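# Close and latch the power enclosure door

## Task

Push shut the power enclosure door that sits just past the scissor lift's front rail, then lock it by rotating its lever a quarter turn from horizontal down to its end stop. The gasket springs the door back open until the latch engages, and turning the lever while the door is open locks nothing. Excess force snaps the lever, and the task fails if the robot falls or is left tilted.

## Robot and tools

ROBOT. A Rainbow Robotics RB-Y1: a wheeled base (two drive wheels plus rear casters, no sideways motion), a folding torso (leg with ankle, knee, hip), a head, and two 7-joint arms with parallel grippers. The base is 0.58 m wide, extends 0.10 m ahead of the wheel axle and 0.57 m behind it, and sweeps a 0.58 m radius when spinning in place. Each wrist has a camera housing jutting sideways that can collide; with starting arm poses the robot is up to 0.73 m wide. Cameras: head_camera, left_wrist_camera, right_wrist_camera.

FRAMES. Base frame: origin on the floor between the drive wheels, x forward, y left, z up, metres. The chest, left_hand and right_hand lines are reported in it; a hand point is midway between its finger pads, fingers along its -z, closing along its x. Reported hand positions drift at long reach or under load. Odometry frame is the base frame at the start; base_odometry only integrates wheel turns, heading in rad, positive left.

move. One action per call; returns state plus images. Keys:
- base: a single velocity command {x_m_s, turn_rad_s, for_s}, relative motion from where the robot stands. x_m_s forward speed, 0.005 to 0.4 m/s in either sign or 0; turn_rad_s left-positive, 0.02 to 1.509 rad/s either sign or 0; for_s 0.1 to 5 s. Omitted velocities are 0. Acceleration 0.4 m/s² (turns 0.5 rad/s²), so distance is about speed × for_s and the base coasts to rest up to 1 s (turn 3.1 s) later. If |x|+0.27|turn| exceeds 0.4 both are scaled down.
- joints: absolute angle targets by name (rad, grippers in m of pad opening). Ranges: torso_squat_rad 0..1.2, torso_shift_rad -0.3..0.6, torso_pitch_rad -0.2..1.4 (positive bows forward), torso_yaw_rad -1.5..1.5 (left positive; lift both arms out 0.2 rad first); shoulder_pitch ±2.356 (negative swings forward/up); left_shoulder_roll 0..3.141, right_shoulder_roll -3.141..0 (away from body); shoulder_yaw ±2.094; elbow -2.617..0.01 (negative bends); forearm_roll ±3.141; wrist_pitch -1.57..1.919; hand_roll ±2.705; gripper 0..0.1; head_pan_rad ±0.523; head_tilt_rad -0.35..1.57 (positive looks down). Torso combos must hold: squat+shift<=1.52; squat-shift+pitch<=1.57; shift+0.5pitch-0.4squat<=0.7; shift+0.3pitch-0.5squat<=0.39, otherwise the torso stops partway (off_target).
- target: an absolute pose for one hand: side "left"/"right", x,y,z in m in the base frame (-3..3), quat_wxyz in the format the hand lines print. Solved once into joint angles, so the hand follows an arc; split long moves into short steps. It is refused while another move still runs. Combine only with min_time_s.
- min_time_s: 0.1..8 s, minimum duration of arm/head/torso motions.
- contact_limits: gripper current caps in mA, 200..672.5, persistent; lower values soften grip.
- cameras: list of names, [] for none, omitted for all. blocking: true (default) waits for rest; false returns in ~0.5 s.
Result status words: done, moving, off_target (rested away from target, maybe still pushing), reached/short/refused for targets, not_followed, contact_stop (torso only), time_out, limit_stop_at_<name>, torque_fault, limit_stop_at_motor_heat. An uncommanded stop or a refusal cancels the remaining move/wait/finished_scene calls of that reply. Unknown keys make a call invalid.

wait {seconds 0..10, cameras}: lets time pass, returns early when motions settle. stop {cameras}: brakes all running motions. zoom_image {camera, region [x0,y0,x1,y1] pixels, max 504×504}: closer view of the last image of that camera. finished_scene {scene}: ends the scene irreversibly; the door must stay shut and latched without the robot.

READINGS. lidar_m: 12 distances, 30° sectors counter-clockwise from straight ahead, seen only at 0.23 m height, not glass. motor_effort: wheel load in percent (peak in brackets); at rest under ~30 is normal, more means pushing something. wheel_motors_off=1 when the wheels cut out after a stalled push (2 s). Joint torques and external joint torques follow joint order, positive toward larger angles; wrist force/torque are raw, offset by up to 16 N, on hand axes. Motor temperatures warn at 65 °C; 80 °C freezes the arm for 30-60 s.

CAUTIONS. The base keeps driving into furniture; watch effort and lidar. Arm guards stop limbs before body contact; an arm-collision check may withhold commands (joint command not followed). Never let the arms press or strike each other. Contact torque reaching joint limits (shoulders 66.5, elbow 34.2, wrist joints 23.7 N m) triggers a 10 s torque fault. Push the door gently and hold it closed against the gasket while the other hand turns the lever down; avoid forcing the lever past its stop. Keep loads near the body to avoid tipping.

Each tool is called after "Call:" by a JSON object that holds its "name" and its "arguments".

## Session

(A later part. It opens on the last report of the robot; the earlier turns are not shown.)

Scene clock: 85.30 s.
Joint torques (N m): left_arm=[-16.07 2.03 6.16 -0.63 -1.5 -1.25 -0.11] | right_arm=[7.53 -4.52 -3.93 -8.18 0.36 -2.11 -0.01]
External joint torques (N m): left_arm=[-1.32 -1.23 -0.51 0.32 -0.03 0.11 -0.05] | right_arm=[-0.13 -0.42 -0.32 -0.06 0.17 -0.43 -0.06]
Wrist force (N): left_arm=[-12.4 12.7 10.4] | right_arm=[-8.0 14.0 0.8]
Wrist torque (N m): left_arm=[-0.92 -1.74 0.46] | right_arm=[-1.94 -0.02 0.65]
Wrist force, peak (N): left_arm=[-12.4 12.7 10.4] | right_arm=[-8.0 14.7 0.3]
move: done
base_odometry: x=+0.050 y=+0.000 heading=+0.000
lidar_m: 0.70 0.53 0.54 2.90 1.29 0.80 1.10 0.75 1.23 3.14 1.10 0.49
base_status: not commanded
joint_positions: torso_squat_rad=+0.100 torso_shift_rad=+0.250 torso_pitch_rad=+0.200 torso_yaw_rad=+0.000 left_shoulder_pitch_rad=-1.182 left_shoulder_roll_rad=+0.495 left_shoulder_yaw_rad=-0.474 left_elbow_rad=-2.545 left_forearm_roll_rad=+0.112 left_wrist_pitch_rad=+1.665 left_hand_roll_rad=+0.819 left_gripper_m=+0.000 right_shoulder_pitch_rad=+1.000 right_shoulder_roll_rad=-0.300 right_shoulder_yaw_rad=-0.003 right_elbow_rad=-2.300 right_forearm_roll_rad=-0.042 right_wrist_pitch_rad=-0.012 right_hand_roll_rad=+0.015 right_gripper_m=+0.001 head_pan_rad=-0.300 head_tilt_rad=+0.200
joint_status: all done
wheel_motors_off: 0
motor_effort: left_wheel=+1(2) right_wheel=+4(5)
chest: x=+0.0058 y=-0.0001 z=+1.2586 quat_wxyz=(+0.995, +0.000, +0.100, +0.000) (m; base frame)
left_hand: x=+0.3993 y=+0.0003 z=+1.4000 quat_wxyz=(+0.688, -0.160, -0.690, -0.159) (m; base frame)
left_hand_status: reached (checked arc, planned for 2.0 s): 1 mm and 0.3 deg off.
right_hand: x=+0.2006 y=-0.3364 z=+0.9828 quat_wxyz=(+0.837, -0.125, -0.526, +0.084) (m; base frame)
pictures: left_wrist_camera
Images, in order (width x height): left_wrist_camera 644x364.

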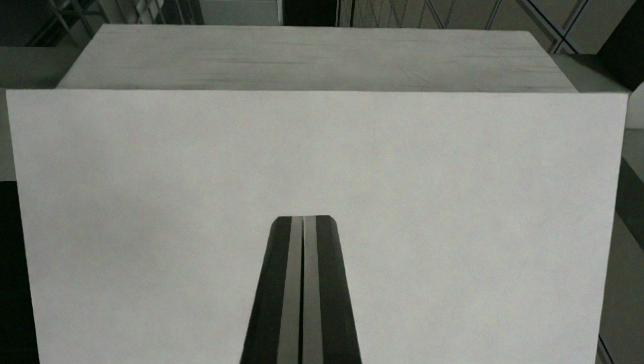

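Call:
{"name": "move", "arguments": {"target": {"side":"left","x":0.405,"y":-0.01,"z":1.33,"quat_wxyz":[0.6893,-0.1578,-0.6893,-0.1578]}, "min_time_s": 1, "cameras": []}}

Call:
{"name": "move", "arguments": {"target": {"side":"left","x":0.42,"y":-0.06,"z":1.29,"quat_wxyz":[0.6893,-0.1578,-0.6893,-0.1578]}, "min_time_s": 1.5, "cameras": ["head_camera","left_wrist_camera"]}}

Scene clock: 88.93 s.
Joint torques (N m): left_arm=[-12.5 3.06 6.58 -3.08 -1.38 -1.17 -0.03] | right_arm=[7.93 -4.34 -4.19 -8.08 0.27 -2.23 -0.16]
External joint torques (N m): left_arm=[1.33 0.94 -0.42 0.57 0.15 0.11 0.03] | right_arm=[0.27 -0.23 -0.58 0.04 0.09 -0.55 -0.2]
Wrist force (N): left_arm=[-12.6 12.3 10.3] | right_arm=[-7.8 13.9 0.2]
Wrist torque (N m): left_arm=[-0.89 -1.78 0.46] | right_arm=[-1.93 0.01 0.66]
Wrist force, peak (N): left_arm=[-12.3 12.4 10.9] | right_arm=[-8.2 14.4 0.1]
move: done
base_odometry: x=+0.050 y=+0.000 heading=+0.000
lidar_m: 0.69 0.52 0.55 2.90 1.29 0.79 1.10 0.75 1.23 3.13 1.10 0.50
base_status: not commanded
joint_positions: torso_squat_rad=+0.100 torso_shift_rad=+0.250 torso_pitch_rad=+0.200 torso_yaw_rad=+0.000 left_shoulder_pitch_rad=-0.966 left_shoulder_roll_rad=+0.513 left_shoulder_yaw_rad=-0.682 left_elbow_rad=-2.537 left_forearm_roll_rad=-0.147 left_wrist_pitch_rad=+1.476 left_hand_roll_rad=+0.875 left_gripper_m=+0.000 right_shoulder_pitch_rad=+1.000 right_shoulder_roll_rad=-0.300 right_shoulder_yaw_rad=-0.003 right_elbow_rad=-2.300 right_forearm_roll_rad=-0.042 right_wrist_pitch_rad=-0.012 right_hand_roll_rad=+0.015 right_gripper_m=+0.001 head_pan_rad=-0.300 head_tilt_rad=+0.200
joint_status: all done
wheel_motors_off: 0
motor_effort: left_wheel=+1(2) right_wheel=+2(6)
chest: x=+0.0058 y=-0.0001 z=+1.2586 quat_wxyz=(+0.995, +0.000, +0.100, +0.000) (m; base frame)
left_hand: x=+0.4049 y=-0.0101 z=+1.3303 quat_wxyz=(+0.689, -0.158, -0.689, -0.158) (m; base frame)
left_hand_status: reached (checked arc, planned for 1.0 s): 0 mm and 0.0 deg off.
right_hand: x=+0.2006 y=-0.3364 z=+0.9828 quat_wxyz=(+0.837, -0.125, -0.526, +0.084) (m; base frame)
pictures: none
No camera images: "cameras" was empty.

Scene clock: 90.77 s.
Joint torques (N m): left_arm=[-12.61 -0.92 6.79 -4.84 -1.58 -1.18 0.03] | right_arm=[7.82 -4.37 -4.08 -8.14 0.21 -2.08 -0.05]
External joint torques (N m): left_arm=[1.78 -1.18 -0.66 0.54 0 -0.01 0.08] | right_arm=[0.16 -0.26 -0.48 -0.02 0.02 -0.4 -0.09]
Wrist force (N): left_arm=[-11.9 12.2 10.1] | right_arm=[-8.1 14.4 0.3]
Wrist torque (N m): left_arm=[-0.88 -1.70 0.45] | right_arm=[-1.99 -0.03 0.66]
Wrist force, peak (N): left_arm=[-12.6 12.4 10.6] | right_arm=[-8.1 14.4 0.3]
move: done
base_odometry: x=+0.050 y=+0.000 heading=+0.000
lidar_m: 0.69 0.52 0.54 2.89 1.30 0.79 1.11 0.75 1.23 3.14 1.09 0.50
base_status: not commanded
joint_positions: torso_squat_rad=+0.100 torso_shift_rad=+0.250 torso_pitch_rad=+0.200 torso_yaw_rad=+0.000 left_shoulder_pitch_rad=-0.957 left_shoulder_roll_rad=+0.398 left_shoulder_yaw_rad=-0.847 left_elbow_rad=-2.337 left_forearm_roll_rad=-0.342 left_wrist_pitch_rad=+1.362 left_hand_roll_rad=+0.944 left_gripper_m=+0.000 right_shoulder_pitch_rad=+1.000 right_shoulder_roll_rad=-0.300 right_shoulder_yaw_rad=-0.003 right_elbow_rad=-2.300 right_forearm_roll_rad=-0.042 right_wrist_pitch_rad=-0.012 right_hand_roll_rad=+0.015 right_gripper_m=+0.001 head_pan_rad=-0.300 head_tilt_rad=+0.200
joint_status: all done
wheel_motors_off: 0
motor_effort: left_wheel=+1(2) right_wheel=+4(6)
chest: x=+0.0058 y=-0.0001 z=+1.2586 quat_wxyz=(+0.995, +0.000, +0.100, +0.000) (m; base frame)
left_hand: x=+0.4200 y=-0.0599 z=+1.2903 quat_wxyz=(+0.689, -0.158, -0.690, -0.158) (m; base frame)
left_hand_status: reached (checked arc, planned for 1.5 s): 0 mm and 0.0 deg off.
right_hand: x=+0.2006 y=-0.3364 z=+0.9828 quat_wxyz=(+0.837, -0.125, -0.526, +0.084) (m; base frame)
pictures: head_camera, left_wrist_camera
Images, in order (width x height): head_camera 896x504, left_wrist_camera 644x364.

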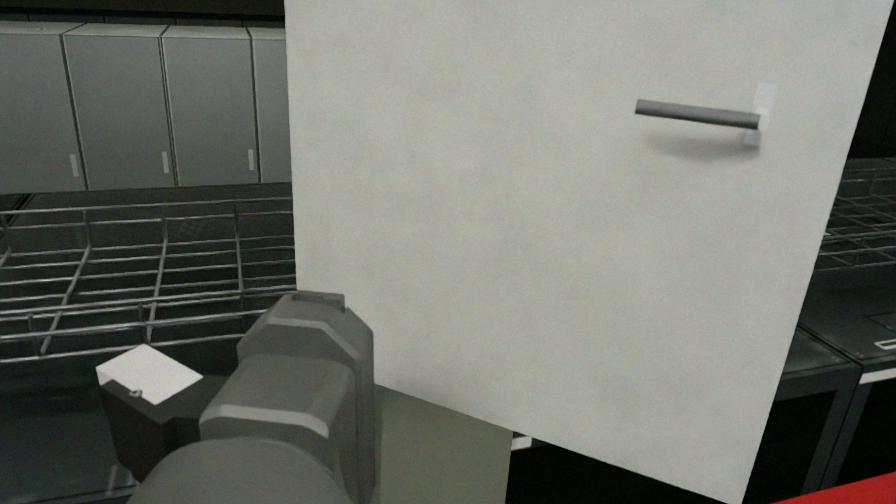

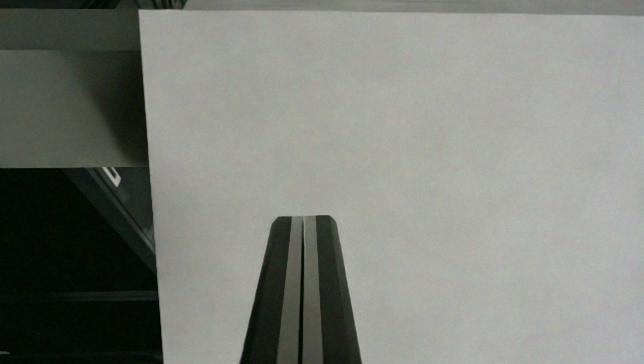

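Call:
{"name": "move", "arguments": {"target": {"side":"left","x":0.435,"y":-0.10,"z":1.28,"quat_wxyz":[0.6893,-0.1578,-0.6893,-0.1578]}, "min_time_s": 1.5, "cameras": []}}

Call:
{"name": "move", "arguments": {"target": {"side":"left","x":0.445,"y":-0.14,"z":1.27,"quat_wxyz":[0.6893,-0.1578,-0.6893,-0.1578]}, "min_time_s": 1.5, "cameras": ["head_camera","left_wrist_camera"]}}

Scene clock: 94.93 s.
Joint torques (N m): left_arm=[-16.98 -2.11 6.96 -5.26 -1.62 -1.18 0.04] | right_arm=[7.78 -4.64 -4.18 -7.9 0.35 -2.1 0.05]
External joint torques (N m): left_arm=[-1.74 -1.35 -0.81 0.63 -0.02 -0.07 0.09] | right_arm=[0.13 -0.53 -0.58 0.22 0.16 -0.41 0.01]
Wrist force (N): left_arm=[-12.2 11.9 10.2] | right_arm=[-7.8 14.0 0.4]
Wrist torque (N m): left_arm=[-0.83 -1.74 0.44] | right_arm=[-1.92 0.00 0.65]
Wrist force, peak (N): left_arm=[-12.2 12.7 10.5] | right_arm=[-8.1 14.5 0.8]
move: done
base_odometry: x=+0.050 y=+0.000 heading=+0.000
lidar_m: 0.69 0.52 0.54 2.90 1.30 0.79 1.10 0.75 1.23 3.14 1.10 0.49
base_status: not commanded
joint_positions: torso_squat_rad=+0.100 torso_shift_rad=+0.250 torso_pitch_rad=+0.200 torso_yaw_rad=+0.000 left_shoulder_pitch_rad=-1.013 left_shoulder_roll_rad=+0.296 left_shoulder_yaw_rad=-0.891 left_elbow_rad=-2.161 left_forearm_roll_rad=-0.396 left_wrist_pitch_rad=+1.312 left_hand_roll_rad=+0.985 left_gripper_m=+0.000 right_shoulder_pitch_rad=+1.000 right_shoulder_roll_rad=-0.300 right_shoulder_yaw_rad=-0.003 right_elbow_rad=-2.300 right_forearm_roll_rad=-0.042 right_wrist_pitch_rad=-0.012 right_hand_roll_rad=+0.015 right_gripper_m=+0.001 head_pan_rad=-0.300 head_tilt_rad=+0.200
joint_status: all done
wheel_motors_off: 0
motor_effort: left_wheel=+1(2) right_wheel=+4(5)
chest: x=+0.0058 y=-0.0001 z=+1.2586 quat_wxyz=(+0.995, +0.000, +0.100, +0.000) (m; base frame)
left_hand: x=+0.4348 y=-0.0995 z=+1.2799 quat_wxyz=(+0.689, -0.158, -0.689, -0.158) (m; base frame)
left_hand_status: reached (checked arc, planned for 1.5 s): 1 mm and 0.0 deg off.
right_hand: x=+0.2006 y=-0.3364 z=+0.9828 quat_wxyz=(+0.837, -0.125, -0.526, +0.084) (m; base frame)
pictures: none
No camera images: "cameras" was empty.

Scene clock: 96.77 s.
Joint torques (N m): left_arm=[-18.11 -3.09 7.3 -5.43 -1.64 -1.31 0.13] | right_arm=[7.85 -4.87 -4.34 -8.13 0.1 -2.04 0.01]
External joint torques (N m): left_arm=[-2.26 -1.42 -0.62 0.87 -0.02 -0.29 0.18] | right_arm=[0.19 -0.77 -0.73 -0.01 -0.08 -0.36 -0.03]
Wrist force (N): left_arm=[-12.3 13.0 12.9] | right_arm=[-8.2 14.1 0.7]
Wrist torque (N m): left_arm=[-0.85 -1.68 0.45] | right_arm=[-1.95 -0.06 0.65]
Wrist force, peak (N): left_arm=[-12.7 14.1 13.2] | right_arm=[-8.2 14.3 0.6]
move: done
base_odometry: x=+0.050 y=+0.000 heading=+0.000
lidar_m: 0.70 0.52 0.54 2.90 1.30 0.79 1.10 0.75 1.23 3.14 1.10 0.49
base_status: not commanded
joint_positions: torso_squat_rad=+0.100 torso_shift_rad=+0.250 torso_pitch_rad=+0.200 torso_yaw_rad=+0.000 left_shoulder_pitch_rad=-1.068 left_shoulder_roll_rad=+0.191 left_shoulder_yaw_rad=-0.927 left_elbow_rad=-1.983 left_forearm_roll_rad=-0.449 left_wrist_pitch_rad=+1.267 left_hand_roll_rad=+1.037 left_gripper_m=+0.000 right_shoulder_pitch_rad=+1.000 right_shoulder_roll_rad=-0.300 right_shoulder_yaw_rad=-0.003 right_elbow_rad=-2.300 right_forearm_roll_rad=-0.042 right_wrist_pitch_rad=-0.012 right_hand_roll_rad=+0.015 right_gripper_m=+0.001 head_pan_rad=-0.300 head_tilt_rad=+0.200
joint_status: all done
wheel_motors_off: 0
motor_effort: left_wheel=+1(2) right_wheel=+4(5)
chest: x=+0.0057 y=-0.0001 z=+1.2586 quat_wxyz=(+0.995, +0.000, +0.100, +0.000) (m; base frame)
left_hand: x=+0.4447 y=-0.1394 z=+1.2699 quat_wxyz=(+0.689, -0.158, -0.689, -0.158) (m; base frame)
left_hand_status: reached (checked arc, planned for 1.5 s): 1 mm and 0.0 deg off.
right_hand: x=+0.2006 y=-0.3364 z=+0.9828 quat_wxyz=(+0.837, -0.125, -0.526, +0.084) (m; base frame)
pictures: head_camera, left_wrist_camera
Images, in order (width x height): head_camera 896x504, left_wrist_camera 644x364.

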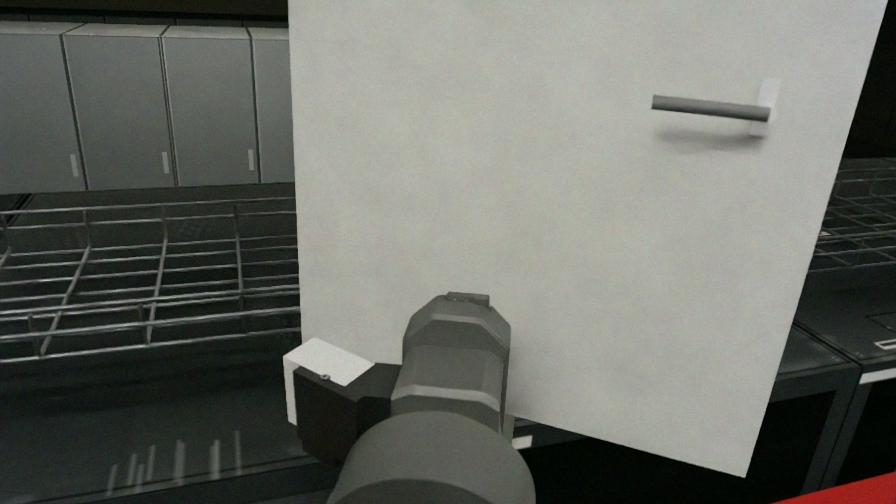

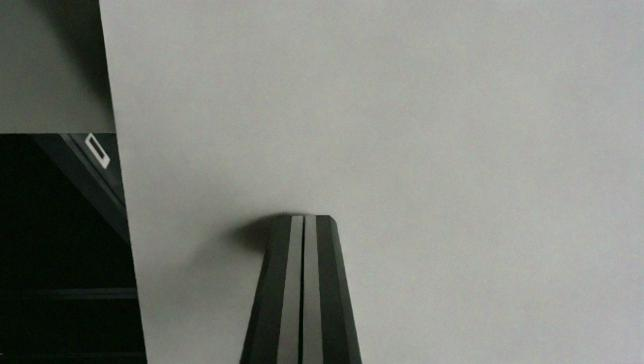

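Call:
{"name": "move", "arguments": {"target": {"side":"left","x":0.46,"y":-0.175,"z":1.265,"quat_wxyz":[0.6893,-0.1578,-0.6893,-0.1578]}, "min_time_s": 1.5, "cameras": ["head_camera"]}}

Call:
{"name": "move", "arguments": {"target": {"side":"left","x":0.48,"y":-0.19,"z":1.265,"quat_wxyz":[0.6893,-0.1578,-0.6893,-0.1578]}, "min_time_s": 1.5, "cameras": ["head_camera","left_wrist_camera"]}}

Scene clock: 102.00 s.
Joint torques (N m): left_arm=[-18.53 -3.06 7.27 -5.64 -1.73 -1.06 0.07] | right_arm=[8.11 -4.63 -4.28 -8.02 0.31 -2.11 -0.01]
External joint torques (N m): left_arm=[-1.93 -1.07 -0.73 0.91 -0.09 -0.13 0.13] | right_arm=[0.45 -0.53 -0.67 0.1 0.13 -0.43 -0.05]
Wrist force (N): left_arm=[-12.7 13.1 12.4] | right_arm=[-7.7 14.0 0.8]
Wrist torque (N m): left_arm=[-0.94 -1.73 0.44] | right_arm=[-1.95 -0.01 0.63]
Wrist force, peak (N): left_arm=[-13.2 14.1 13.2] | right_arm=[-8.1 14.5 0.4]
move: done
base_odometry: x=+0.050 y=+0.000 heading=+0.000
lidar_m: 0.69 0.52 0.54 2.89 1.29 0.79 1.11 0.74 1.23 3.14 1.09 0.49
base_status: not commanded
joint_positions: torso_squat_rad=+0.100 torso_shift_rad=+0.250 torso_pitch_rad=+0.200 torso_yaw_rad=+0.000 left_shoulder_pitch_rad=-1.136 left_shoulder_roll_rad=+0.103 left_shoulder_yaw_rad=-0.933 left_elbow_rad=-1.796 left_forearm_roll_rad=-0.472 left_wrist_pitch_rad=+1.207 left_hand_roll_rad=+1.091 left_gripper_m=+0.000 right_shoulder_pitch_rad=+1.000 right_shoulder_roll_rad=-0.300 right_shoulder_yaw_rad=-0.003 right_elbow_rad=-2.300 right_forearm_roll_rad=-0.042 right_wrist_pitch_rad=-0.012 right_hand_roll_rad=+0.015 right_gripper_m=+0.001 head_pan_rad=-0.300 head_tilt_rad=+0.200
joint_status: all done
wheel_motors_off: 0
motor_effort: left_wheel=+1(2) right_wheel=+3(5)
chest: x=+0.0057 y=-0.0001 z=+1.2586 quat_wxyz=(+0.995, +0.000, +0.100, +0.000) (m; base frame)
left_hand: x=+0.4597 y=-0.1744 z=+1.2649 quat_wxyz=(+0.689, -0.158, -0.689, -0.158) (m; base frame)
left_hand_status: reached (checked arc, planned for 1.5 s): 1 mm and 0.0 deg off.
right_hand: x=+0.2006 y=-0.3364 z=+0.9828 quat_wxyz=(+0.837, -0.125, -0.526, +0.084) (m; base frame)
pictures: head_camera
Images, in order (width x height): head_camera 896x504.

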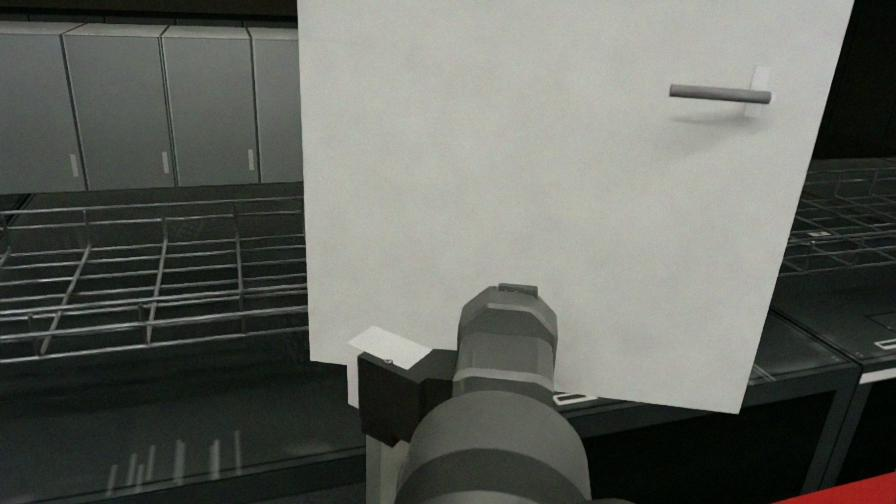

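Scene clock: 103.83 s.
Joint torques (N m): left_arm=[-19.68 -2.64 9.32 -5.66 -1.2 -0.88 0.06] | right_arm=[8.02 -4.72 -4.04 -8.14 0.32 -2.04 -0.11]
External joint torques (N m): left_arm=[-2.23 -1.08 1.28 0.98 0.41 -0.02 0.11] | right_arm=[0.36 -0.62 -0.43 -0.02 0.13 -0.36 -0.16]
Wrist force (N): left_arm=[-12.1 12.1 12.8] | right_arm=[-8.1 14.1 0.5]
Wrist torque (N m): left_arm=[-0.84 -1.68 0.42] | right_arm=[-1.98 -0.02 0.62]
Wrist force, peak (N): left_arm=[-12.8 13.3 13.9] | right_arm=[-7.8 14.5 0.6]
move: done
base_odometry: x=+0.050 y=+0.000 heading=+0.000
lidar_m: 0.69 0.52 0.54 2.89 1.29 0.80 1.11 0.75 1.23 3.14 1.10 0.49
base_status: not commanded
joint_positions: torso_squat_rad=+0.100 torso_shift_rad=+0.250 torso_pitch_rad=+0.200 torso_yaw_rad=+0.000 left_shoulder_pitch_rad=-1.189 left_shoulder_roll_rad=+0.069 left_shoulder_yaw_rad=-0.912 left_elbow_rad=-1.663 left_forearm_roll_rad=-0.464 left_wrist_pitch_rad=+1.138 left_hand_roll_rad=+1.124 left_gripper_m=+0.000 right_shoulder_pitch_rad=+1.000 right_shoulder_roll_rad=-0.300 right_shoulder_yaw_rad=-0.003 right_elbow_rad=-2.300 right_forearm_roll_rad=-0.042 right_wrist_pitch_rad=-0.012 right_hand_roll_rad=+0.015 right_gripper_m=+0.001 head_pan_rad=-0.300 head_tilt_rad=+0.200
joint_status: all done
wheel_motors_off: 0
motor_effort: left_wheel=+1(2) right_wheel=+3(5)
chest: x=+0.0057 y=-0.0001 z=+1.2586 quat_wxyz=(+0.995, +0.000, +0.100, +0.000) (m; base frame)
left_hand: x=+0.4798 y=-0.1898 z=+1.2648 quat_wxyz=(+0.689, -0.158, -0.689, -0.158) (m; base frame)
left_hand_status: reached (checked arc, planned for 1.5 s): 0 mm and 0.0 deg off.
right_hand: x=+0.2006 y=-0.3364 z=+0.9828 quat_wxyz=(+0.837, -0.125, -0.526, +0.084) (m; base frame)
pictures: head_camera, left_wrist_camera
Images, in order (width x height): head_camera 896x504, left_wrist_camera 644x364.

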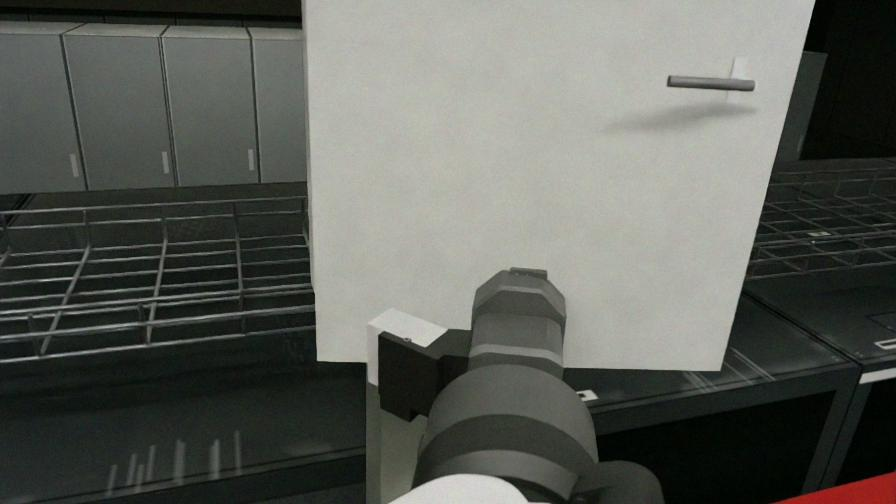

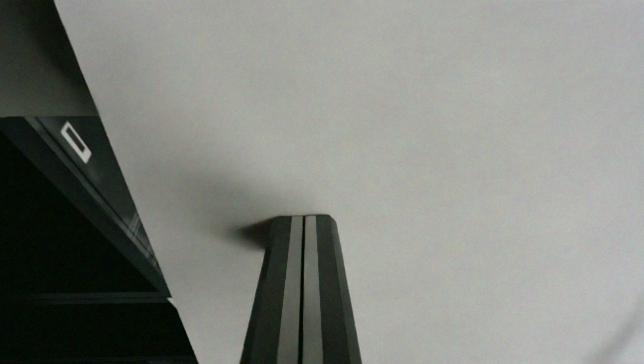

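Call:
{"name": "move", "arguments": {"target": {"side":"left","x":0.50,"y":-0.195,"z":1.265,"quat_wxyz":[0.6893,-0.1578,-0.6893,-0.1578]}, "min_time_s": 1.5, "cameras": ["head_camera"]}}

Call:
{"name": "move", "arguments": {"target": {"side":"left","x":0.515,"y":-0.197,"z":1.265,"quat_wxyz":[0.6893,-0.1578,-0.6893,-0.1578]}, "min_time_s": 1.5, "cameras": ["head_camera"]}}

Scene clock: 108.33 s.
Joint torques (N m): left_arm=[-20.38 -1.93 9.68 -5.48 -1.39 -0.95 0.01] | right_arm=[7.71 -4.73 -3.83 -8.05 0.33 -2.17 -0.04]
External joint torques (N m): left_arm=[-2.14 -0.98 1.62 1.2 0.18 -0.12 0.06] | right_arm=[0.06 -0.63 -0.22 0.07 0.14 -0.49 -0.08]
Wrist force (N): left_arm=[-12.7 11.8 13.4] | right_arm=[-8.0 14.0 0.3]
Wrist torque (N m): left_arm=[-0.85 -1.76 0.42] | right_arm=[-1.95 0.00 0.65]
Wrist force, peak (N): left_arm=[-13.0 12.5 14.3] | right_arm=[-8.2 14.6 0.5]
move: done
base_odometry: x=+0.050 y=+0.000 heading=+0.000
lidar_m: 0.69 0.52 0.55 2.90 1.29 0.79 1.10 0.74 1.23 3.14 1.10 0.50
base_status: not commanded
joint_positions: torso_squat_rad=+0.100 torso_shift_rad=+0.250 torso_pitch_rad=+0.200 torso_yaw_rad=+0.000 left_shoulder_pitch_rad=-1.226 left_shoulder_roll_rad=+0.061 left_shoulder_yaw_rad=-0.890 left_elbow_rad=-1.566 left_forearm_roll_rad=-0.451 left_wrist_pitch_rad=+1.072 left_hand_roll_rad=+1.147 left_gripper_m=+0.000 right_shoulder_pitch_rad=+1.000 right_shoulder_roll_rad=-0.300 right_shoulder_yaw_rad=-0.003 right_elbow_rad=-2.300 right_forearm_roll_rad=-0.042 right_wrist_pitch_rad=-0.012 right_hand_roll_rad=+0.015 right_gripper_m=+0.001 head_pan_rad=-0.300 head_tilt_rad=+0.200
joint_status: all done
wheel_motors_off: 0
motor_effort: left_wheel=+1(2) right_wheel=+4(5)
chest: x=+0.0057 y=-0.0001 z=+1.2586 quat_wxyz=(+0.995, +0.000, +0.100, +0.000) (m; base frame)
left_hand: x=+0.4999 y=-0.1949 z=+1.2648 quat_wxyz=(+0.689, -0.158, -0.689, -0.158) (m; base frame)
left_hand_status: reached (checked arc, planned for 1.5 s): 0 mm and 0.0 deg off.
right_hand: x=+0.2006 y=-0.3364 z=+0.9828 quat_wxyz=(+0.837, -0.125, -0.526, +0.084) (m; base frame)
pictures: head_camera
Images, in order (width x height): head_camera 896x504.

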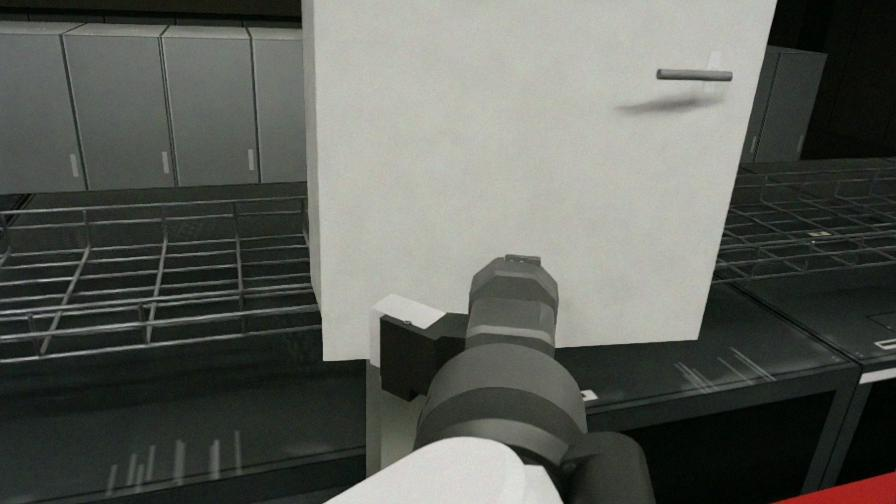

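Scene clock: 110.17 s.
Joint torques (N m): left_arm=[-21.42 0.39 11.48 -4.56 -1.82 -0.61 0.07] | right_arm=[7.94 -4.47 -4.29 -8.07 0.52 -2.16 0.09]
External joint torques (N m): left_arm=[-2.59 0.85 3.44 2.14 -0.28 0.19 0.13] | right_arm=[0.29 -0.36 -0.68 0.05 0.33 -0.48 0.04]
Wrist force (N): left_arm=[-14.5 9.8 18.8] | right_arm=[-7.9 14.0 0.5]
Wrist torque (N m): left_arm=[-0.87 -1.71 0.39] | right_arm=[-1.96 -0.03 0.66]
Wrist force, peak (N): left_arm=[-14.6 9.9 19.9] | right_arm=[-7.9 14.5 0.6]
move: done
base_odometry: x=+0.050 y=+0.000 heading=+0.000
lidar_m: 0.69 0.52 0.54 2.90 1.30 0.79 1.11 0.74 1.23 3.14 1.10 0.50
base_status: not commanded
joint_positions: torso_squat_rad=+0.100 torso_shift_rad=+0.250 torso_pitch_rad=+0.200 torso_yaw_rad=+0.000 left_shoulder_pitch_rad=-1.253 left_shoulder_roll_rad=+0.057 left_shoulder_yaw_rad=-0.874 left_elbow_rad=-1.496 left_forearm_roll_rad=-0.442 left_wrist_pitch_rad=+1.021 left_hand_roll_rad=+1.163 left_gripper_m=+0.000 right_shoulder_pitch_rad=+1.000 right_shoulder_roll_rad=-0.300 right_shoulder_yaw_rad=-0.003 right_elbow_rad=-2.300 right_forearm_roll_rad=-0.042 right_wrist_pitch_rad=-0.012 right_hand_roll_rad=+0.015 right_gripper_m=+0.001 head_pan_rad=-0.300 head_tilt_rad=+0.200
joint_status: all done
wheel_motors_off: 0
motor_effort: left_wheel=+1(2) right_wheel=+5(5)
chest: x=+0.0057 y=-0.0001 z=+1.2586 quat_wxyz=(+0.995, +0.000, +0.100, +0.000) (m; base frame)
left_hand: x=+0.5145 y=-0.1972 z=+1.2648 quat_wxyz=(+0.689, -0.158, -0.689, -0.158) (m; base frame)
left_hand_status: reached (checked arc, planned for 1.5 s): 1 mm and 0.1 deg off.
right_hand: x=+0.2006 y=-0.3364 z=+0.9829 quat_wxyz=(+0.837, -0.125, -0.526, +0.084) (m; base frame)
pictures: head_camera
Images, in order (width x height): head_camera 896x504.

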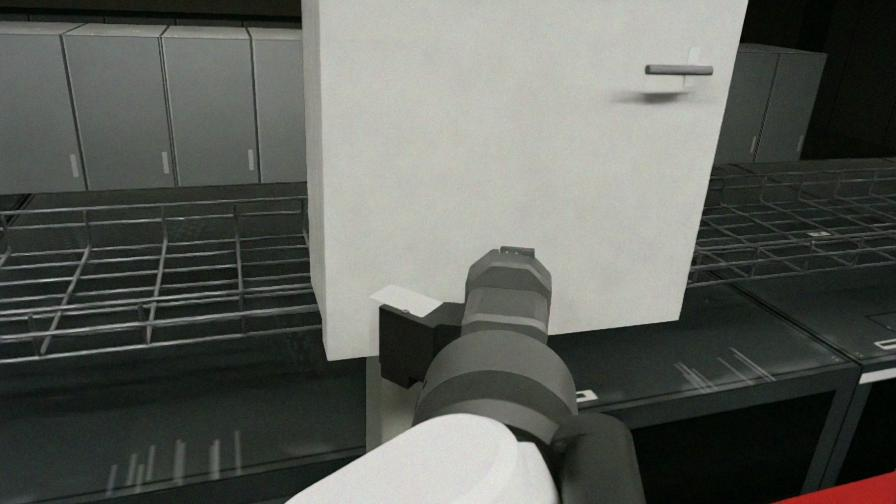

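Call:
{"name": "move", "arguments": {"target": {"side":"left","x":0.525,"y":-0.198,"z":1.265,"quat_wxyz":[0.6893,-0.1578,-0.6893,-0.1578]}, "min_time_s": 1, "cameras": ["head_camera"]}}

Call:
{"name": "move", "arguments": {"target": {"side":"left","x":0.532,"y":-0.198,"z":1.265,"quat_wxyz":[0.6893,-0.1578,-0.6893,-0.1578]}, "min_time_s": 1, "cameras": ["head_camera"]}}

Scene clock: 113.90 s.
Joint torques (N m): left_arm=[-22.82 11.77 21.37 5.63 -3.14 0.98 0.04] | right_arm=[7.57 -4.37 -4.24 -8.16 0.19 -2.08 -0.04]
External joint torques (N m): left_arm=[-3.68 11.95 13.34 12.32 -1.63 1.75 0.1] | right_arm=[-0.04 -0.26 -0.63 -0.03 0 -0.4 -0.08]
Wrist force (N): left_arm=[-20.0 0.3 70.7] | right_arm=[-8.1 14.3 0.5]
Wrist torque (N m): left_arm=[-0.69 -1.86 0.38] | right_arm=[-1.98 -0.03 0.66]
Wrist force, peak (N): left_arm=[-19.5 6.6 75.7] | right_arm=[-8.1 14.5 0.6]
move: done
base_odometry: x=+0.050 y=+0.000 heading=+0.000
lidar_m: 0.69 0.52 0.54 2.90 1.30 0.79 1.10 0.74 1.23 3.15 1.10 0.49
base_status: not commanded
joint_positions: torso_squat_rad=+0.100 torso_shift_rad=+0.249 torso_pitch_rad=+0.198 torso_yaw_rad=+0.000 left_shoulder_pitch_rad=-1.268 left_shoulder_roll_rad=+0.054 left_shoulder_yaw_rad=-0.867 left_elbow_rad=-1.457 left_forearm_roll_rad=-0.435 left_wrist_pitch_rad=+0.990 left_hand_roll_rad=+1.173 left_gripper_m=+0.000 right_shoulder_pitch_rad=+1.000 right_shoulder_roll_rad=-0.300 right_shoulder_yaw_rad=-0.003 right_elbow_rad=-2.300 right_forearm_roll_rad=-0.042 right_wrist_pitch_rad=-0.012 right_hand_roll_rad=+0.015 right_gripper_m=+0.001 head_pan_rad=-0.300 head_tilt_rad=+0.200
joint_status: all done
wheel_motors_off: 0
motor_effort: left_wheel=+6(6) right_wheel=+13(14)
chest: x=+0.0046 y=+0.0002 z=+1.2589 quat_wxyz=(+0.995, +0.000, +0.099, +0.000) (m; base frame)
left_hand: x=+0.5205 y=-0.1995 z=+1.2660 quat_wxyz=(+0.688, -0.160, -0.689, -0.160) (m; base frame)
left_hand_status: reached (checked arc, planned for 1.0 s): 5 mm and 0.4 deg off.
right_hand: x=+0.1999 y=-0.3362 z=+0.9836 quat_wxyz=(+0.837, -0.125, -0.527, +0.084) (m; base frame)
pictures: head_camera
Images, in order (width x height): head_camera 896x504.

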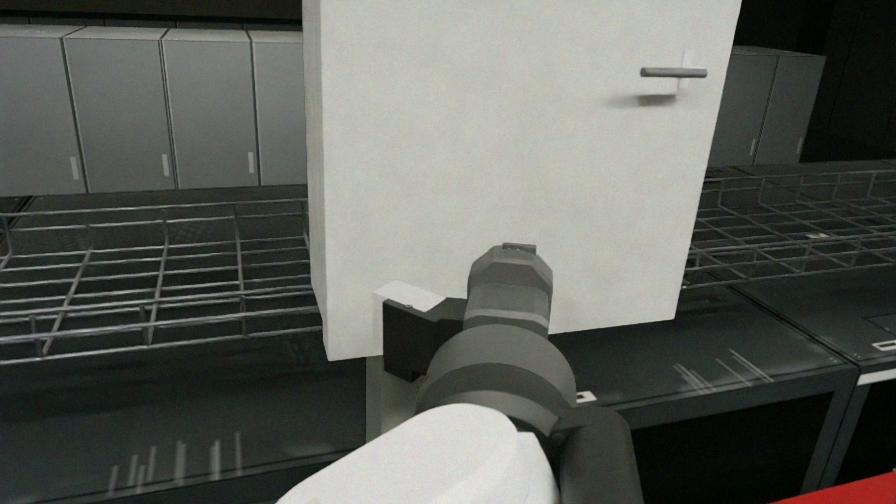

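Scene clock: 115.37 s.
Joint torques (N m): left_arm=[-22.65 24.05 29.77 15.89 -3.98 2.63 -0.1] | right_arm=[7.9 -4.45 -4.18 -8.24 0.24 -2.11 0.05]
External joint torques (N m): left_arm=[-3.17 23.97 21.77 22.56 -2.5 3.42 -0.04] | right_arm=[0.33 -0.33 -0.56 -0.09 0.06 -0.42 0.01]
Wrist force (N): left_arm=[-21.3 -10.4 122.1] | right_arm=[-7.6 14.4 0.4]
Wrist torque (N m): left_arm=[-0.52 -1.93 0.36] | right_arm=[-1.98 -0.01 0.62]
Wrist force, peak (N): left_arm=[-28.4 -0.7 144.6] | right_arm=[-7.9 14.6 1.2]
move: done
base_odometry: x=+0.050 y=+0.000 heading=+0.000
lidar_m: 0.69 0.52 0.55 2.89 1.30 0.79 1.10 0.74 1.23 3.15 1.10 0.50
base_status: not commanded
joint_positions: torso_squat_rad=+0.101 torso_shift_rad=+0.248 torso_pitch_rad=+0.196 torso_yaw_rad=+0.000 left_shoulder_pitch_rad=-1.283 left_shoulder_roll_rad=+0.048 left_shoulder_yaw_rad=-0.861 left_elbow_rad=-1.414 left_forearm_roll_rad=-0.432 left_wrist_pitch_rad=+0.958 left_hand_roll_rad=+1.184 left_gripper_m=+0.000 right_shoulder_pitch_rad=+1.000 right_shoulder_roll_rad=-0.300 right_shoulder_yaw_rad=-0.003 right_elbow_rad=-2.300 right_forearm_roll_rad=-0.042 right_wrist_pitch_rad=-0.012 right_hand_roll_rad=+0.015 right_gripper_m=+0.001 head_pan_rad=-0.300 head_tilt_rad=+0.200
joint_status: all done
wheel_motors_off: 0
motor_effort: left_wheel=+15(15) right_wheel=+26(29)
chest: x=+0.0032 y=+0.0005 z=+1.2592 quat_wxyz=(+0.995, +0.000, +0.098, +0.000) (m; base frame)
left_hand: x=+0.5256 y=-0.2026 z=+1.2665 quat_wxyz=(+0.687, -0.163, -0.689, -0.162) (m; base frame)
left_hand_status: reached (checked arc, planned for 1.0 s): 8 mm and 0.8 deg off.
right_hand: x=+0.1990 y=-0.3360 z=+0.9844 quat_wxyz=(+0.836, -0.126, -0.527, +0.084) (m; base frame)
pictures: head_camera
Images, in order (width x height): head_camera 896x504.

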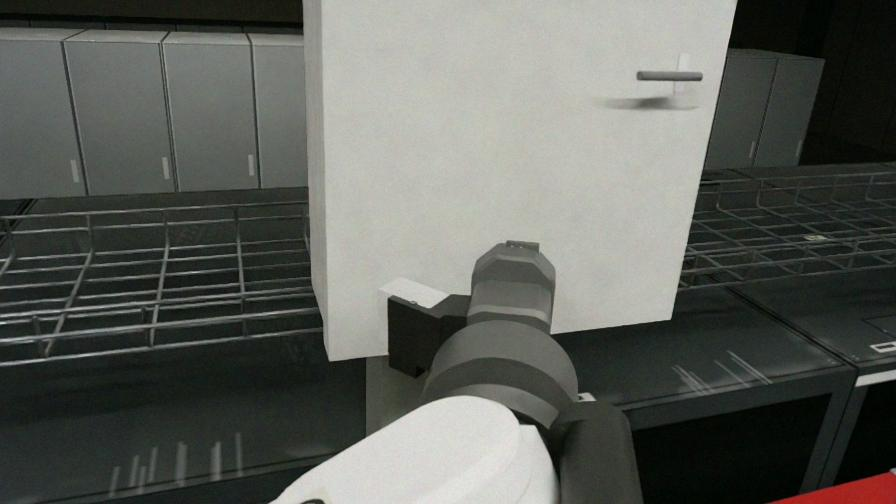

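Call:
{"name": "move", "arguments": {"target": {"side":"left","x":0.508,"y":-0.21,"z":1.255,"quat_wxyz":[0.6893,-0.1578,-0.6893,-0.1578]}, "min_time_s": 0.8, "cameras": []}}

Call:
{"name": "move", "arguments": {"target": {"side":"left","x":0.508,"y":-0.245,"z":1.255,"quat_wxyz":[0.6893,-0.1578,-0.6893,-0.1578]}, "min_time_s": 0.8, "cameras": []}}

Call:
{"name": "move", "arguments": {"target": {"side":"left","x":0.522,"y":-0.25,"z":1.255,"quat_wxyz":[0.6893,-0.1578,-0.6893,-0.1578]}, "min_time_s": 1, "cameras": ["head_camera"]}}

Scene clock: 126.87 s.
Joint torques (N m): left_arm=[-16.44 -1.57 7.65 -6.37 -1.57 -0.48 0.11] | right_arm=[7.53 -4.65 -4.49 -8.21 0.36 -2.14 0]
External joint torques (N m): left_arm=[2.18 -0.6 -0.11 0.56 -0.03 0.24 0.17] | right_arm=[-0.12 -0.54 -0.88 -0.09 0.17 -0.45 -0.04]
Wrist force (N): left_arm=[-12.2 11.8 12.6] | right_arm=[-8.0 14.2 0.7]
Wrist torque (N m): left_arm=[-0.86 -1.69 0.45] | right_arm=[-1.96 -0.02 0.63]
Wrist force, peak (N): left_arm=[-22.6 -7.2 127.8] | right_arm=[-8.0 14.6 0.5]
move: done
base_odometry: x=+0.050 y=+0.000 heading=+0.000
lidar_m: 0.69 0.52 0.54 2.90 1.30 0.79 1.10 0.74 1.23 3.14 1.10 0.49
base_status: not commanded
joint_positions: torso_squat_rad=+0.100 torso_shift_rad=+0.250 torso_pitch_rad=+0.200 torso_yaw_rad=+0.000 left_shoulder_pitch_rad=-1.253 left_shoulder_roll_rad=+0.013 left_shoulder_yaw_rad=-0.896 left_elbow_rad=-1.435 left_forearm_roll_rad=-0.485 left_wrist_pitch_rad=+1.011 left_hand_roll_rad=+1.202 left_gripper_m=+0.000 right_shoulder_pitch_rad=+1.000 right_shoulder_roll_rad=-0.300 right_shoulder_yaw_rad=-0.003 right_elbow_rad=-2.300 right_forearm_roll_rad=-0.042 right_wrist_pitch_rad=-0.012 right_hand_roll_rad=+0.015 right_gripper_m=+0.001 head_pan_rad=-0.300 head_tilt_rad=+0.200
joint_status: all done
wheel_motors_off: 0
motor_effort: left_wheel=+3(15) right_wheel=+6(28)
chest: x=+0.0056 y=+0.0000 z=+1.2587 quat_wxyz=(+0.995, +0.000, +0.100, +0.000) (m; base frame)
left_hand: x=+0.5104 y=-0.2106 z=+1.2530 quat_wxyz=(+0.690, -0.158, -0.688, -0.158) (m; base frame)
left_hand_status: reached (checked arc, planned for 0.8 s): 3 mm and 0.2 deg off.
right_hand: x=+0.2005 y=-0.3363 z=+0.9830 quat_wxyz=(+0.837, -0.125, -0.526, +0.084) (m; base frame)
pictures: none
No camera images: "cameras" was empty.

Scene clock: 128.00 s.
Joint torques (N m): left_arm=[-20.36 0.78 8.62 -4.26 -1.44 -0.2 -0.21] | right_arm=[7.86 -4.24 -4.46 -8.19 0.23 -2 -0.14]
External joint torques (N m): left_arm=[-1.15 -1.25 -0.24 0.3 0.27 0.06 -0.16] | right_arm=[0.2 -0.14 -0.85 -0.06 0.05 -0.32 -0.18]
Wrist force (N): left_arm=[-11.8 12.3 10.2] | right_arm=[-7.9 14.0 0.5]
Wrist torque (N m): left_arm=[-0.88 -1.67 0.45] | right_arm=[-1.94 0.02 0.63]
Wrist force, peak (N): left_arm=[-12.4 12.4 10.5] | right_arm=[-7.9 14.6 0.8]
move: done
base_odometry: x=+0.050 y=+0.000 heading=+0.000
lidar_m: 0.69 0.52 0.54 2.89 1.30 0.79 1.11 0.74 1.23 3.14 1.10 0.49
base_status: not commanded
joint_positions: torso_squat_rad=+0.100 torso_shift_rad=+0.250 torso_pitch_rad=+0.200 torso_yaw_rad=+0.000 left_shoulder_pitch_rad=-1.481 left_shoulder_roll_rad=+0.000 left_shoulder_yaw_rad=-1.074 left_elbow_rad=-1.265 left_forearm_roll_rad=-0.387 left_wrist_pitch_rad=+1.062 left_hand_roll_rad=+1.443 left_gripper_m=+0.000 right_shoulder_pitch_rad=+1.000 right_shoulder_roll_rad=-0.300 right_shoulder_yaw_rad=-0.003 right_elbow_rad=-2.300 right_forearm_roll_rad=-0.042 right_wrist_pitch_rad=-0.012 right_hand_roll_rad=+0.015 right_gripper_m=+0.001 head_pan_rad=-0.300 head_tilt_rad=+0.200
joint_status: all done
wheel_motors_off: 0
motor_effort: left_wheel=+2(3) right_wheel=+6(8)
chest: x=+0.0056 y=+0.0000 z=+1.2586 quat_wxyz=(+0.995, +0.000, +0.100, +0.000) (m; base frame)
left_hand: x=+0.5084 y=-0.2444 z=+1.2551 quat_wxyz=(+0.689, -0.158, -0.689, -0.158) (m; base frame)
left_hand_status: reached (checked arc, planned for 0.8 s): 1 mm and 0.1 deg off.
right_hand: x=+0.2006 y=-0.3363 z=+0.9829 quat_wxyz=(+0.837, -0.125, -0.526, +0.084) (m; base frame)
pictures: none
No camera images: "cameras" was empty.

Scene clock: 129.33 s.
Joint torques (N m): left_arm=[-19.98 11.05 11.3 4.08 -1.23 0.87 0.01] | right_arm=[7.81 -4.41 -4.14 -8.07 0.25 -2.13 -0.05]
External joint torques (N m): left_arm=[-0.23 7.65 2.47 7.73 0.45 0.96 0.06] | right_arm=[0.17 -0.3 -0.53 0.06 0.06 -0.45 -0.09]
Wrist force (N): left_arm=[-11.8 7.1 38.9] | right_arm=[-7.9 13.8 0.4]
Wrist torque (N m): left_arm=[-0.71 -1.92 0.41] | right_arm=[-1.91 0.02 0.64]
Wrist force, peak (N): left_arm=[-17.3 9.4 44.1] | right_arm=[-8.3 14.4 0.7]
move: done
base_odometry: x=+0.050 y=+0.000 heading=+0.000
lidar_m: 0.69 0.52 0.53 2.90 1.30 0.80 1.10 0.74 1.23 3.14 1.10 0.49
base_status: not commanded
joint_positions: torso_squat_rad=+0.100 torso_shift_rad=+0.249 torso_pitch_rad=+0.199 torso_yaw_rad=+0.000 left_shoulder_pitch_rad=-1.557 left_shoulder_roll_rad=-0.002 left_shoulder_yaw_rad=-1.126 left_elbow_rad=-1.170 left_forearm_roll_rad=-0.341 left_wrist_pitch_rad=+1.019 left_hand_roll_rad=+1.524 left_gripper_m=+0.000 right_shoulder_pitch_rad=+1.000 right_shoulder_roll_rad=-0.300 right_shoulder_yaw_rad=-0.003 right_elbow_rad=-2.300 right_forearm_roll_rad=-0.042 right_wrist_pitch_rad=-0.012 right_hand_roll_rad=+0.015 right_gripper_m=+0.001 head_pan_rad=-0.300 head_tilt_rad=+0.200
joint_status: all done
wheel_motors_off: 0
motor_effort: left_wheel=+2(3) right_wheel=+6(9)
chest: x=+0.0052 y=+0.0000 z=+1.2587 quat_wxyz=(+0.995, +0.000, +0.099, +0.000) (m; base frame)
left_hand: x=+0.5200 y=-0.2510 z=+1.2558 quat_wxyz=(+0.689, -0.160, -0.689, -0.160) (m; base frame)
left_hand_status: reached (checked arc, planned for 1.0 s): 2 mm and 0.3 deg off.
right_hand: x=+0.2002 y=-0.3363 z=+0.9832 quat_wxyz=(+0.837, -0.125, -0.526, +0.084) (m; base frame)
pictures: head_camera
Images, in order (width x height): head_camera 896x504.

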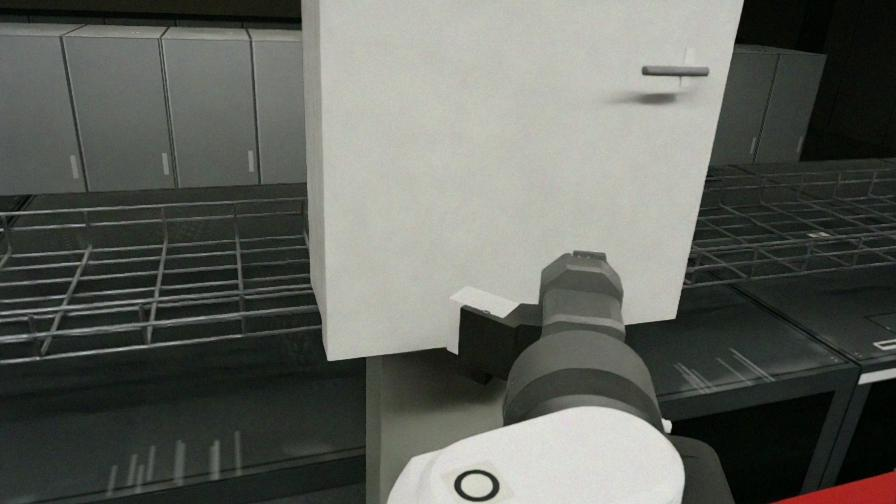

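Call:
{"name": "move", "arguments": {"target": {"side":"left","x":0.529,"y":-0.25,"z":1.255,"quat_wxyz":[0.6893,-0.1578,-0.6893,-0.1578]}, "min_time_s": 1, "cameras": ["head_camera"]}}

Call:
{"name": "zoom_image", "arguments": {"camera": "head_camera", "region": [560, 0, 800, 340]}}

Scene clock: 132.17 s.
Joint torques (N m): left_arm=[-20.67 21.63 15.56 12.66 -1.81 2.22 0.07] | right_arm=[7.99 -4.4 -4.21 -8.17 0.29 -2.06 0.04]
External joint torques (N m): left_arm=[-0.74 17.89 6.82 16.09 -0.16 2.35 0.12] | right_arm=[0.38 -0.29 -0.6 -0.04 0.1 -0.37 -0.01]
Wrist force (N): left_arm=[-16.0 1.0 75.7] | right_arm=[-7.8 14.2 0.6]
Wrist torque (N m): left_arm=[-0.63 -1.98 0.43] | right_arm=[-1.96 0.00 0.64]
Wrist force, peak (N): left_arm=[-19.5 5.7 88.6] | right_arm=[-8.0 14.6 0.6]
move: done
base_odometry: x=+0.050 y=+0.000 heading=+0.000
lidar_m: 0.69 0.52 0.54 2.89 1.30 0.78 1.11 0.74 1.24 3.15 1.10 0.49
base_status: not commanded
joint_positions: torso_squat_rad=+0.100 torso_shift_rad=+0.249 torso_pitch_rad=+0.198 torso_yaw_rad=+0.000 left_shoulder_pitch_rad=-1.574 left_shoulder_roll_rad=-0.005 left_shoulder_yaw_rad=-1.136 left_elbow_rad=-1.136 left_forearm_roll_rad=-0.332 left_wrist_pitch_rad=+0.995 left_hand_roll_rad=+1.544 left_gripper_m=+0.000 right_shoulder_pitch_rad=+1.000 right_shoulder_roll_rad=-0.300 right_shoulder_yaw_rad=-0.003 right_elbow_rad=-2.300 right_forearm_roll_rad=-0.042 right_wrist_pitch_rad=-0.012 right_hand_roll_rad=+0.015 right_gripper_m=+0.001 head_pan_rad=-0.300 head_tilt_rad=+0.200
joint_status: all done
wheel_motors_off: 0
motor_effort: left_wheel=+6(6) right_wheel=+13(18)
chest: x=+0.0043 y=+0.0002 z=+1.2589 quat_wxyz=(+0.995, +0.000, +0.099, +0.000) (m; base frame)
left_hand: x=+0.5240 y=-0.2525 z=+1.2559 quat_wxyz=(+0.688, -0.162, -0.689, -0.161) (m; base frame)
left_hand_status: reached (checked arc, planned for 1.0 s): 6 mm and 0.6 deg off.
right_hand: x=+0.1997 y=-0.3362 z=+0.9837 quat_wxyz=(+0.837, -0.125, -0.527, +0.084) (m; base frame)
pictures: head_camera
Images, in order (width x height): head_camera 896x504.

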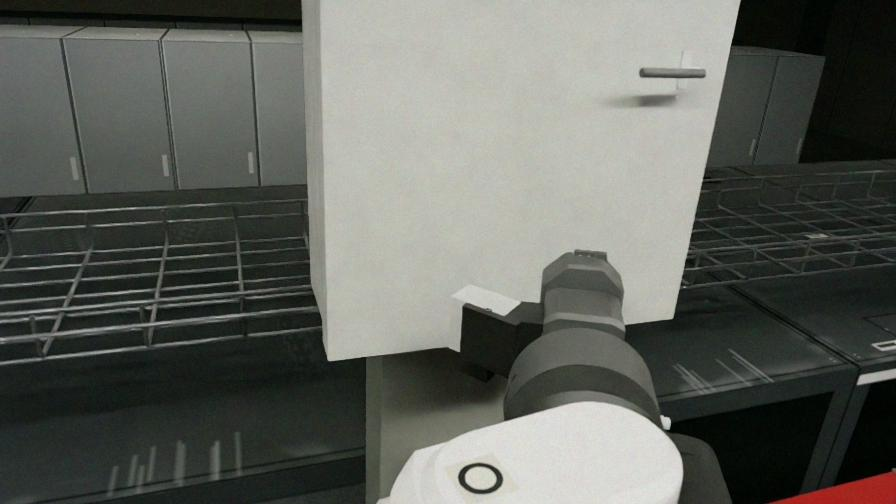

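Scaled by 1.482.

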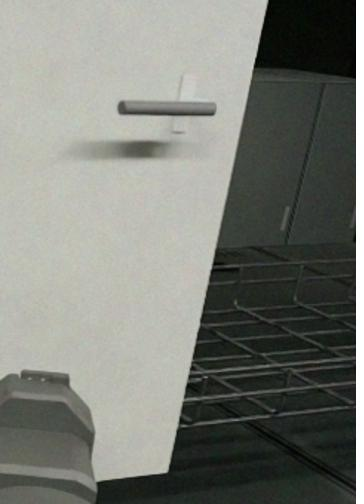

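Call:
{"name": "move", "arguments": {"target": {"side":"right","x":0.15,"y":-0.40,"z":1.40,"quat_wxyz":[0.6963,0.1231,-0.6963,0.1231]}, "min_time_s": 2.5, "cameras": []}}

Call:
{"name": "move", "arguments": {"target": {"side":"right","x":0.36,"y":-0.40,"z":1.48,"quat_wxyz":[0.6992,0.1057,-0.6992,0.1057]}, "min_time_s": 2, "cameras": ["head_camera","right_wrist_camera"]}}

Scene clock: 142.03 s.
Joint torques (N m): left_arm=[-20.4 21.98 15.58 12.27 -1.83 2.16 0.12] | right_arm=[9.33 1.52 -7.8 3.28 -1.7 -0.96 -0.08]
External joint torques (N m): left_arm=[-0.47 18.24 6.84 15.7 -0.17 2.21 0.17] | right_arm=[0.61 -0.5 -0.79 -0.17 -0.09 -0.15 -0.13]
Wrist force (N): left_arm=[-15.5 1.0 75.2] | right_arm=[-8.7 12.1 3.2]
Wrist torque (N m): left_arm=[-0.65 -1.99 0.42] | right_arm=[-1.84 -0.04 0.63]
Wrist force, peak (N): left_arm=[-15.6 1.5 78.3] | right_arm=[-8.2 14.4 0.1]
move: done
base_odometry: x=+0.050 y=+0.000 heading=+0.000
lidar_m: 0.70 0.52 0.54 2.89 1.30 0.79 1.11 0.75 1.23 3.14 1.10 0.50
base_status: not commanded
joint_positions: torso_squat_rad=+0.100 torso_shift_rad=+0.249 torso_pitch_rad=+0.198 torso_yaw_rad=+0.000 left_shoulder_pitch_rad=-1.574 left_shoulder_roll_rad=-0.005 left_shoulder_yaw_rad=-1.136 left_elbow_rad=-1.136 left_forearm_roll_rad=-0.332 left_wrist_pitch_rad=+0.995 left_hand_roll_rad=+1.544 left_gripper_m=+0.000 right_shoulder_pitch_rad=+1.908 right_shoulder_roll_rad=-0.583 right_shoulder_yaw_rad=-1.254 right_elbow_rad=-2.274 right_forearm_roll_rad=-0.595 right_wrist_pitch_rad=-1.229 right_hand_roll_rad=-1.138 right_gripper_m=+0.001 head_pan_rad=-0.300 head_tilt_rad=+0.200
joint_status: all done
wheel_motors_off: 0
motor_effort: left_wheel=+6(6) right_wheel=+18(19)
chest: x=+0.0043 y=+0.0002 z=+1.2589 quat_wxyz=(+0.995, +0.000, +0.099, +0.000) (m; base frame)
left_hand: x=+0.5240 y=-0.2525 z=+1.2559 quat_wxyz=(+0.688, -0.161, -0.689, -0.161) (m; base frame)
right_hand: x=+0.1500 y=-0.4000 z=+1.4000 quat_wxyz=(+0.696, +0.123, -0.696, +0.123) (m; base frame)
right_hand_status: reached (checked arc, planned for 2.5 s): 0 mm and 0.0 deg off.
pictures: none
No camera images: "cameras" was empty.

Scene clock: 144.37 s.
Joint torques (N m): left_arm=[-20.26 21.79 15.53 12.79 -1.61 1.98 0.16] | right_arm=[-0.21 8.74 -8.9 6.24 -0.91 -1.26 0.17]
External joint torques (N m): left_arm=[-0.33 18.05 6.78 16.23 0.04 2.03 0.22] | right_arm=[0.31 0.28 -1.37 -0.23 -0.04 -0.39 0.12]
Wrist force (N): left_arm=[-14.1 1.5 80.5] | right_arm=[-8.4 12.4 3.2]
Wrist torque (N m): left_arm=[-0.53 -2.06 0.40] | right_arm=[-1.87 0.01 0.64]
Wrist force, peak (N): left_arm=[-13.5 1.9 82.8] | right_arm=[-8.7 13.0 3.0]
move: done
base_odometry: x=+0.050 y=+0.000 heading=+0.000
lidar_m: 0.70 0.52 0.54 2.90 1.30 0.79 1.10 0.74 1.23 3.15 1.10 0.49
base_status: not commanded
joint_positions: torso_squat_rad=+0.100 torso_shift_rad=+0.249 torso_pitch_rad=+0.198 torso_yaw_rad=+0.000 left_shoulder_pitch_rad=-1.574 left_shoulder_roll_rad=-0.005 left_shoulder_yaw_rad=-1.136 left_elbow_rad=-1.136 left_forearm_roll_rad=-0.332 left_wrist_pitch_rad=+0.995 left_hand_roll_rad=+1.544 left_gripper_m=+0.000 right_shoulder_pitch_rad=+2.053 right_shoulder_roll_rad=-1.106 right_shoulder_yaw_rad=-1.968 right_elbow_rad=-2.140 right_forearm_roll_rad=-1.111 right_wrist_pitch_rad=-0.594 right_hand_roll_rad=-1.097 right_gripper_m=+0.001 head_pan_rad=-0.300 head_tilt_rad=+0.200
joint_status: all done
wheel_motors_off: 0
motor_effort: left_wheel=+6(6) right_wheel=+18(19)
chest: x=+0.0043 y=+0.0002 z=+1.2589 quat_wxyz=(+0.995, +0.000, +0.099, +0.000) (m; base frame)
left_hand: x=+0.5239 y=-0.2526 z=+1.2560 quat_wxyz=(+0.688, -0.162, -0.689, -0.161) (m; base frame)
right_hand: x=+0.3598 y=-0.4000 z=+1.4800 quat_wxyz=(+0.699, +0.106, -0.699, +0.106) (m; base frame)
right_hand_status: reached (checked arc, planned for 2.0 s): 0 mm and 0.0 deg off.
pictures: head_camera, right_wrist_camera
Images, in order (width x height): head_camera 896x504, right_wrist_camera 644x364.

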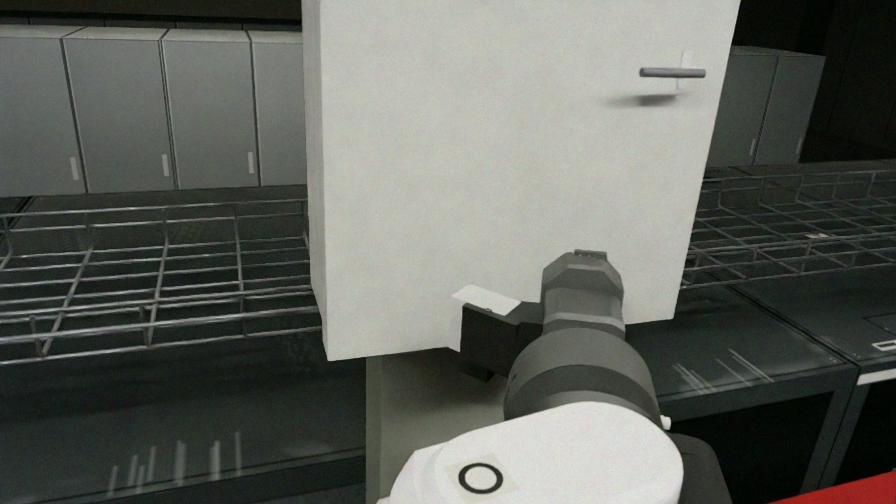

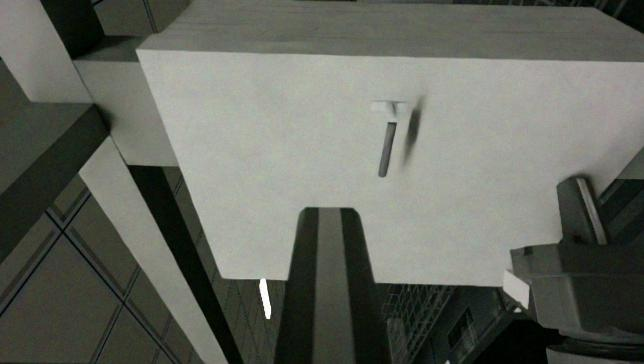

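Call:
{"name": "zoom_image", "arguments": {"camera": "right_wrist_camera", "region": [120, 0, 460, 192]}}

Scaled by 1.482 from the camera's 644x364 image, which has a finer 828x468 frame.

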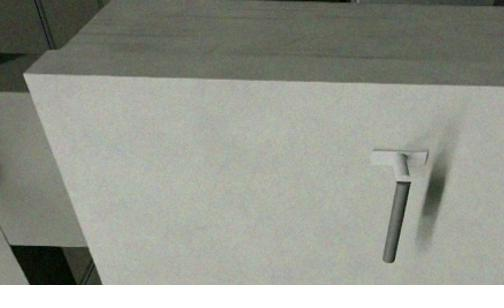

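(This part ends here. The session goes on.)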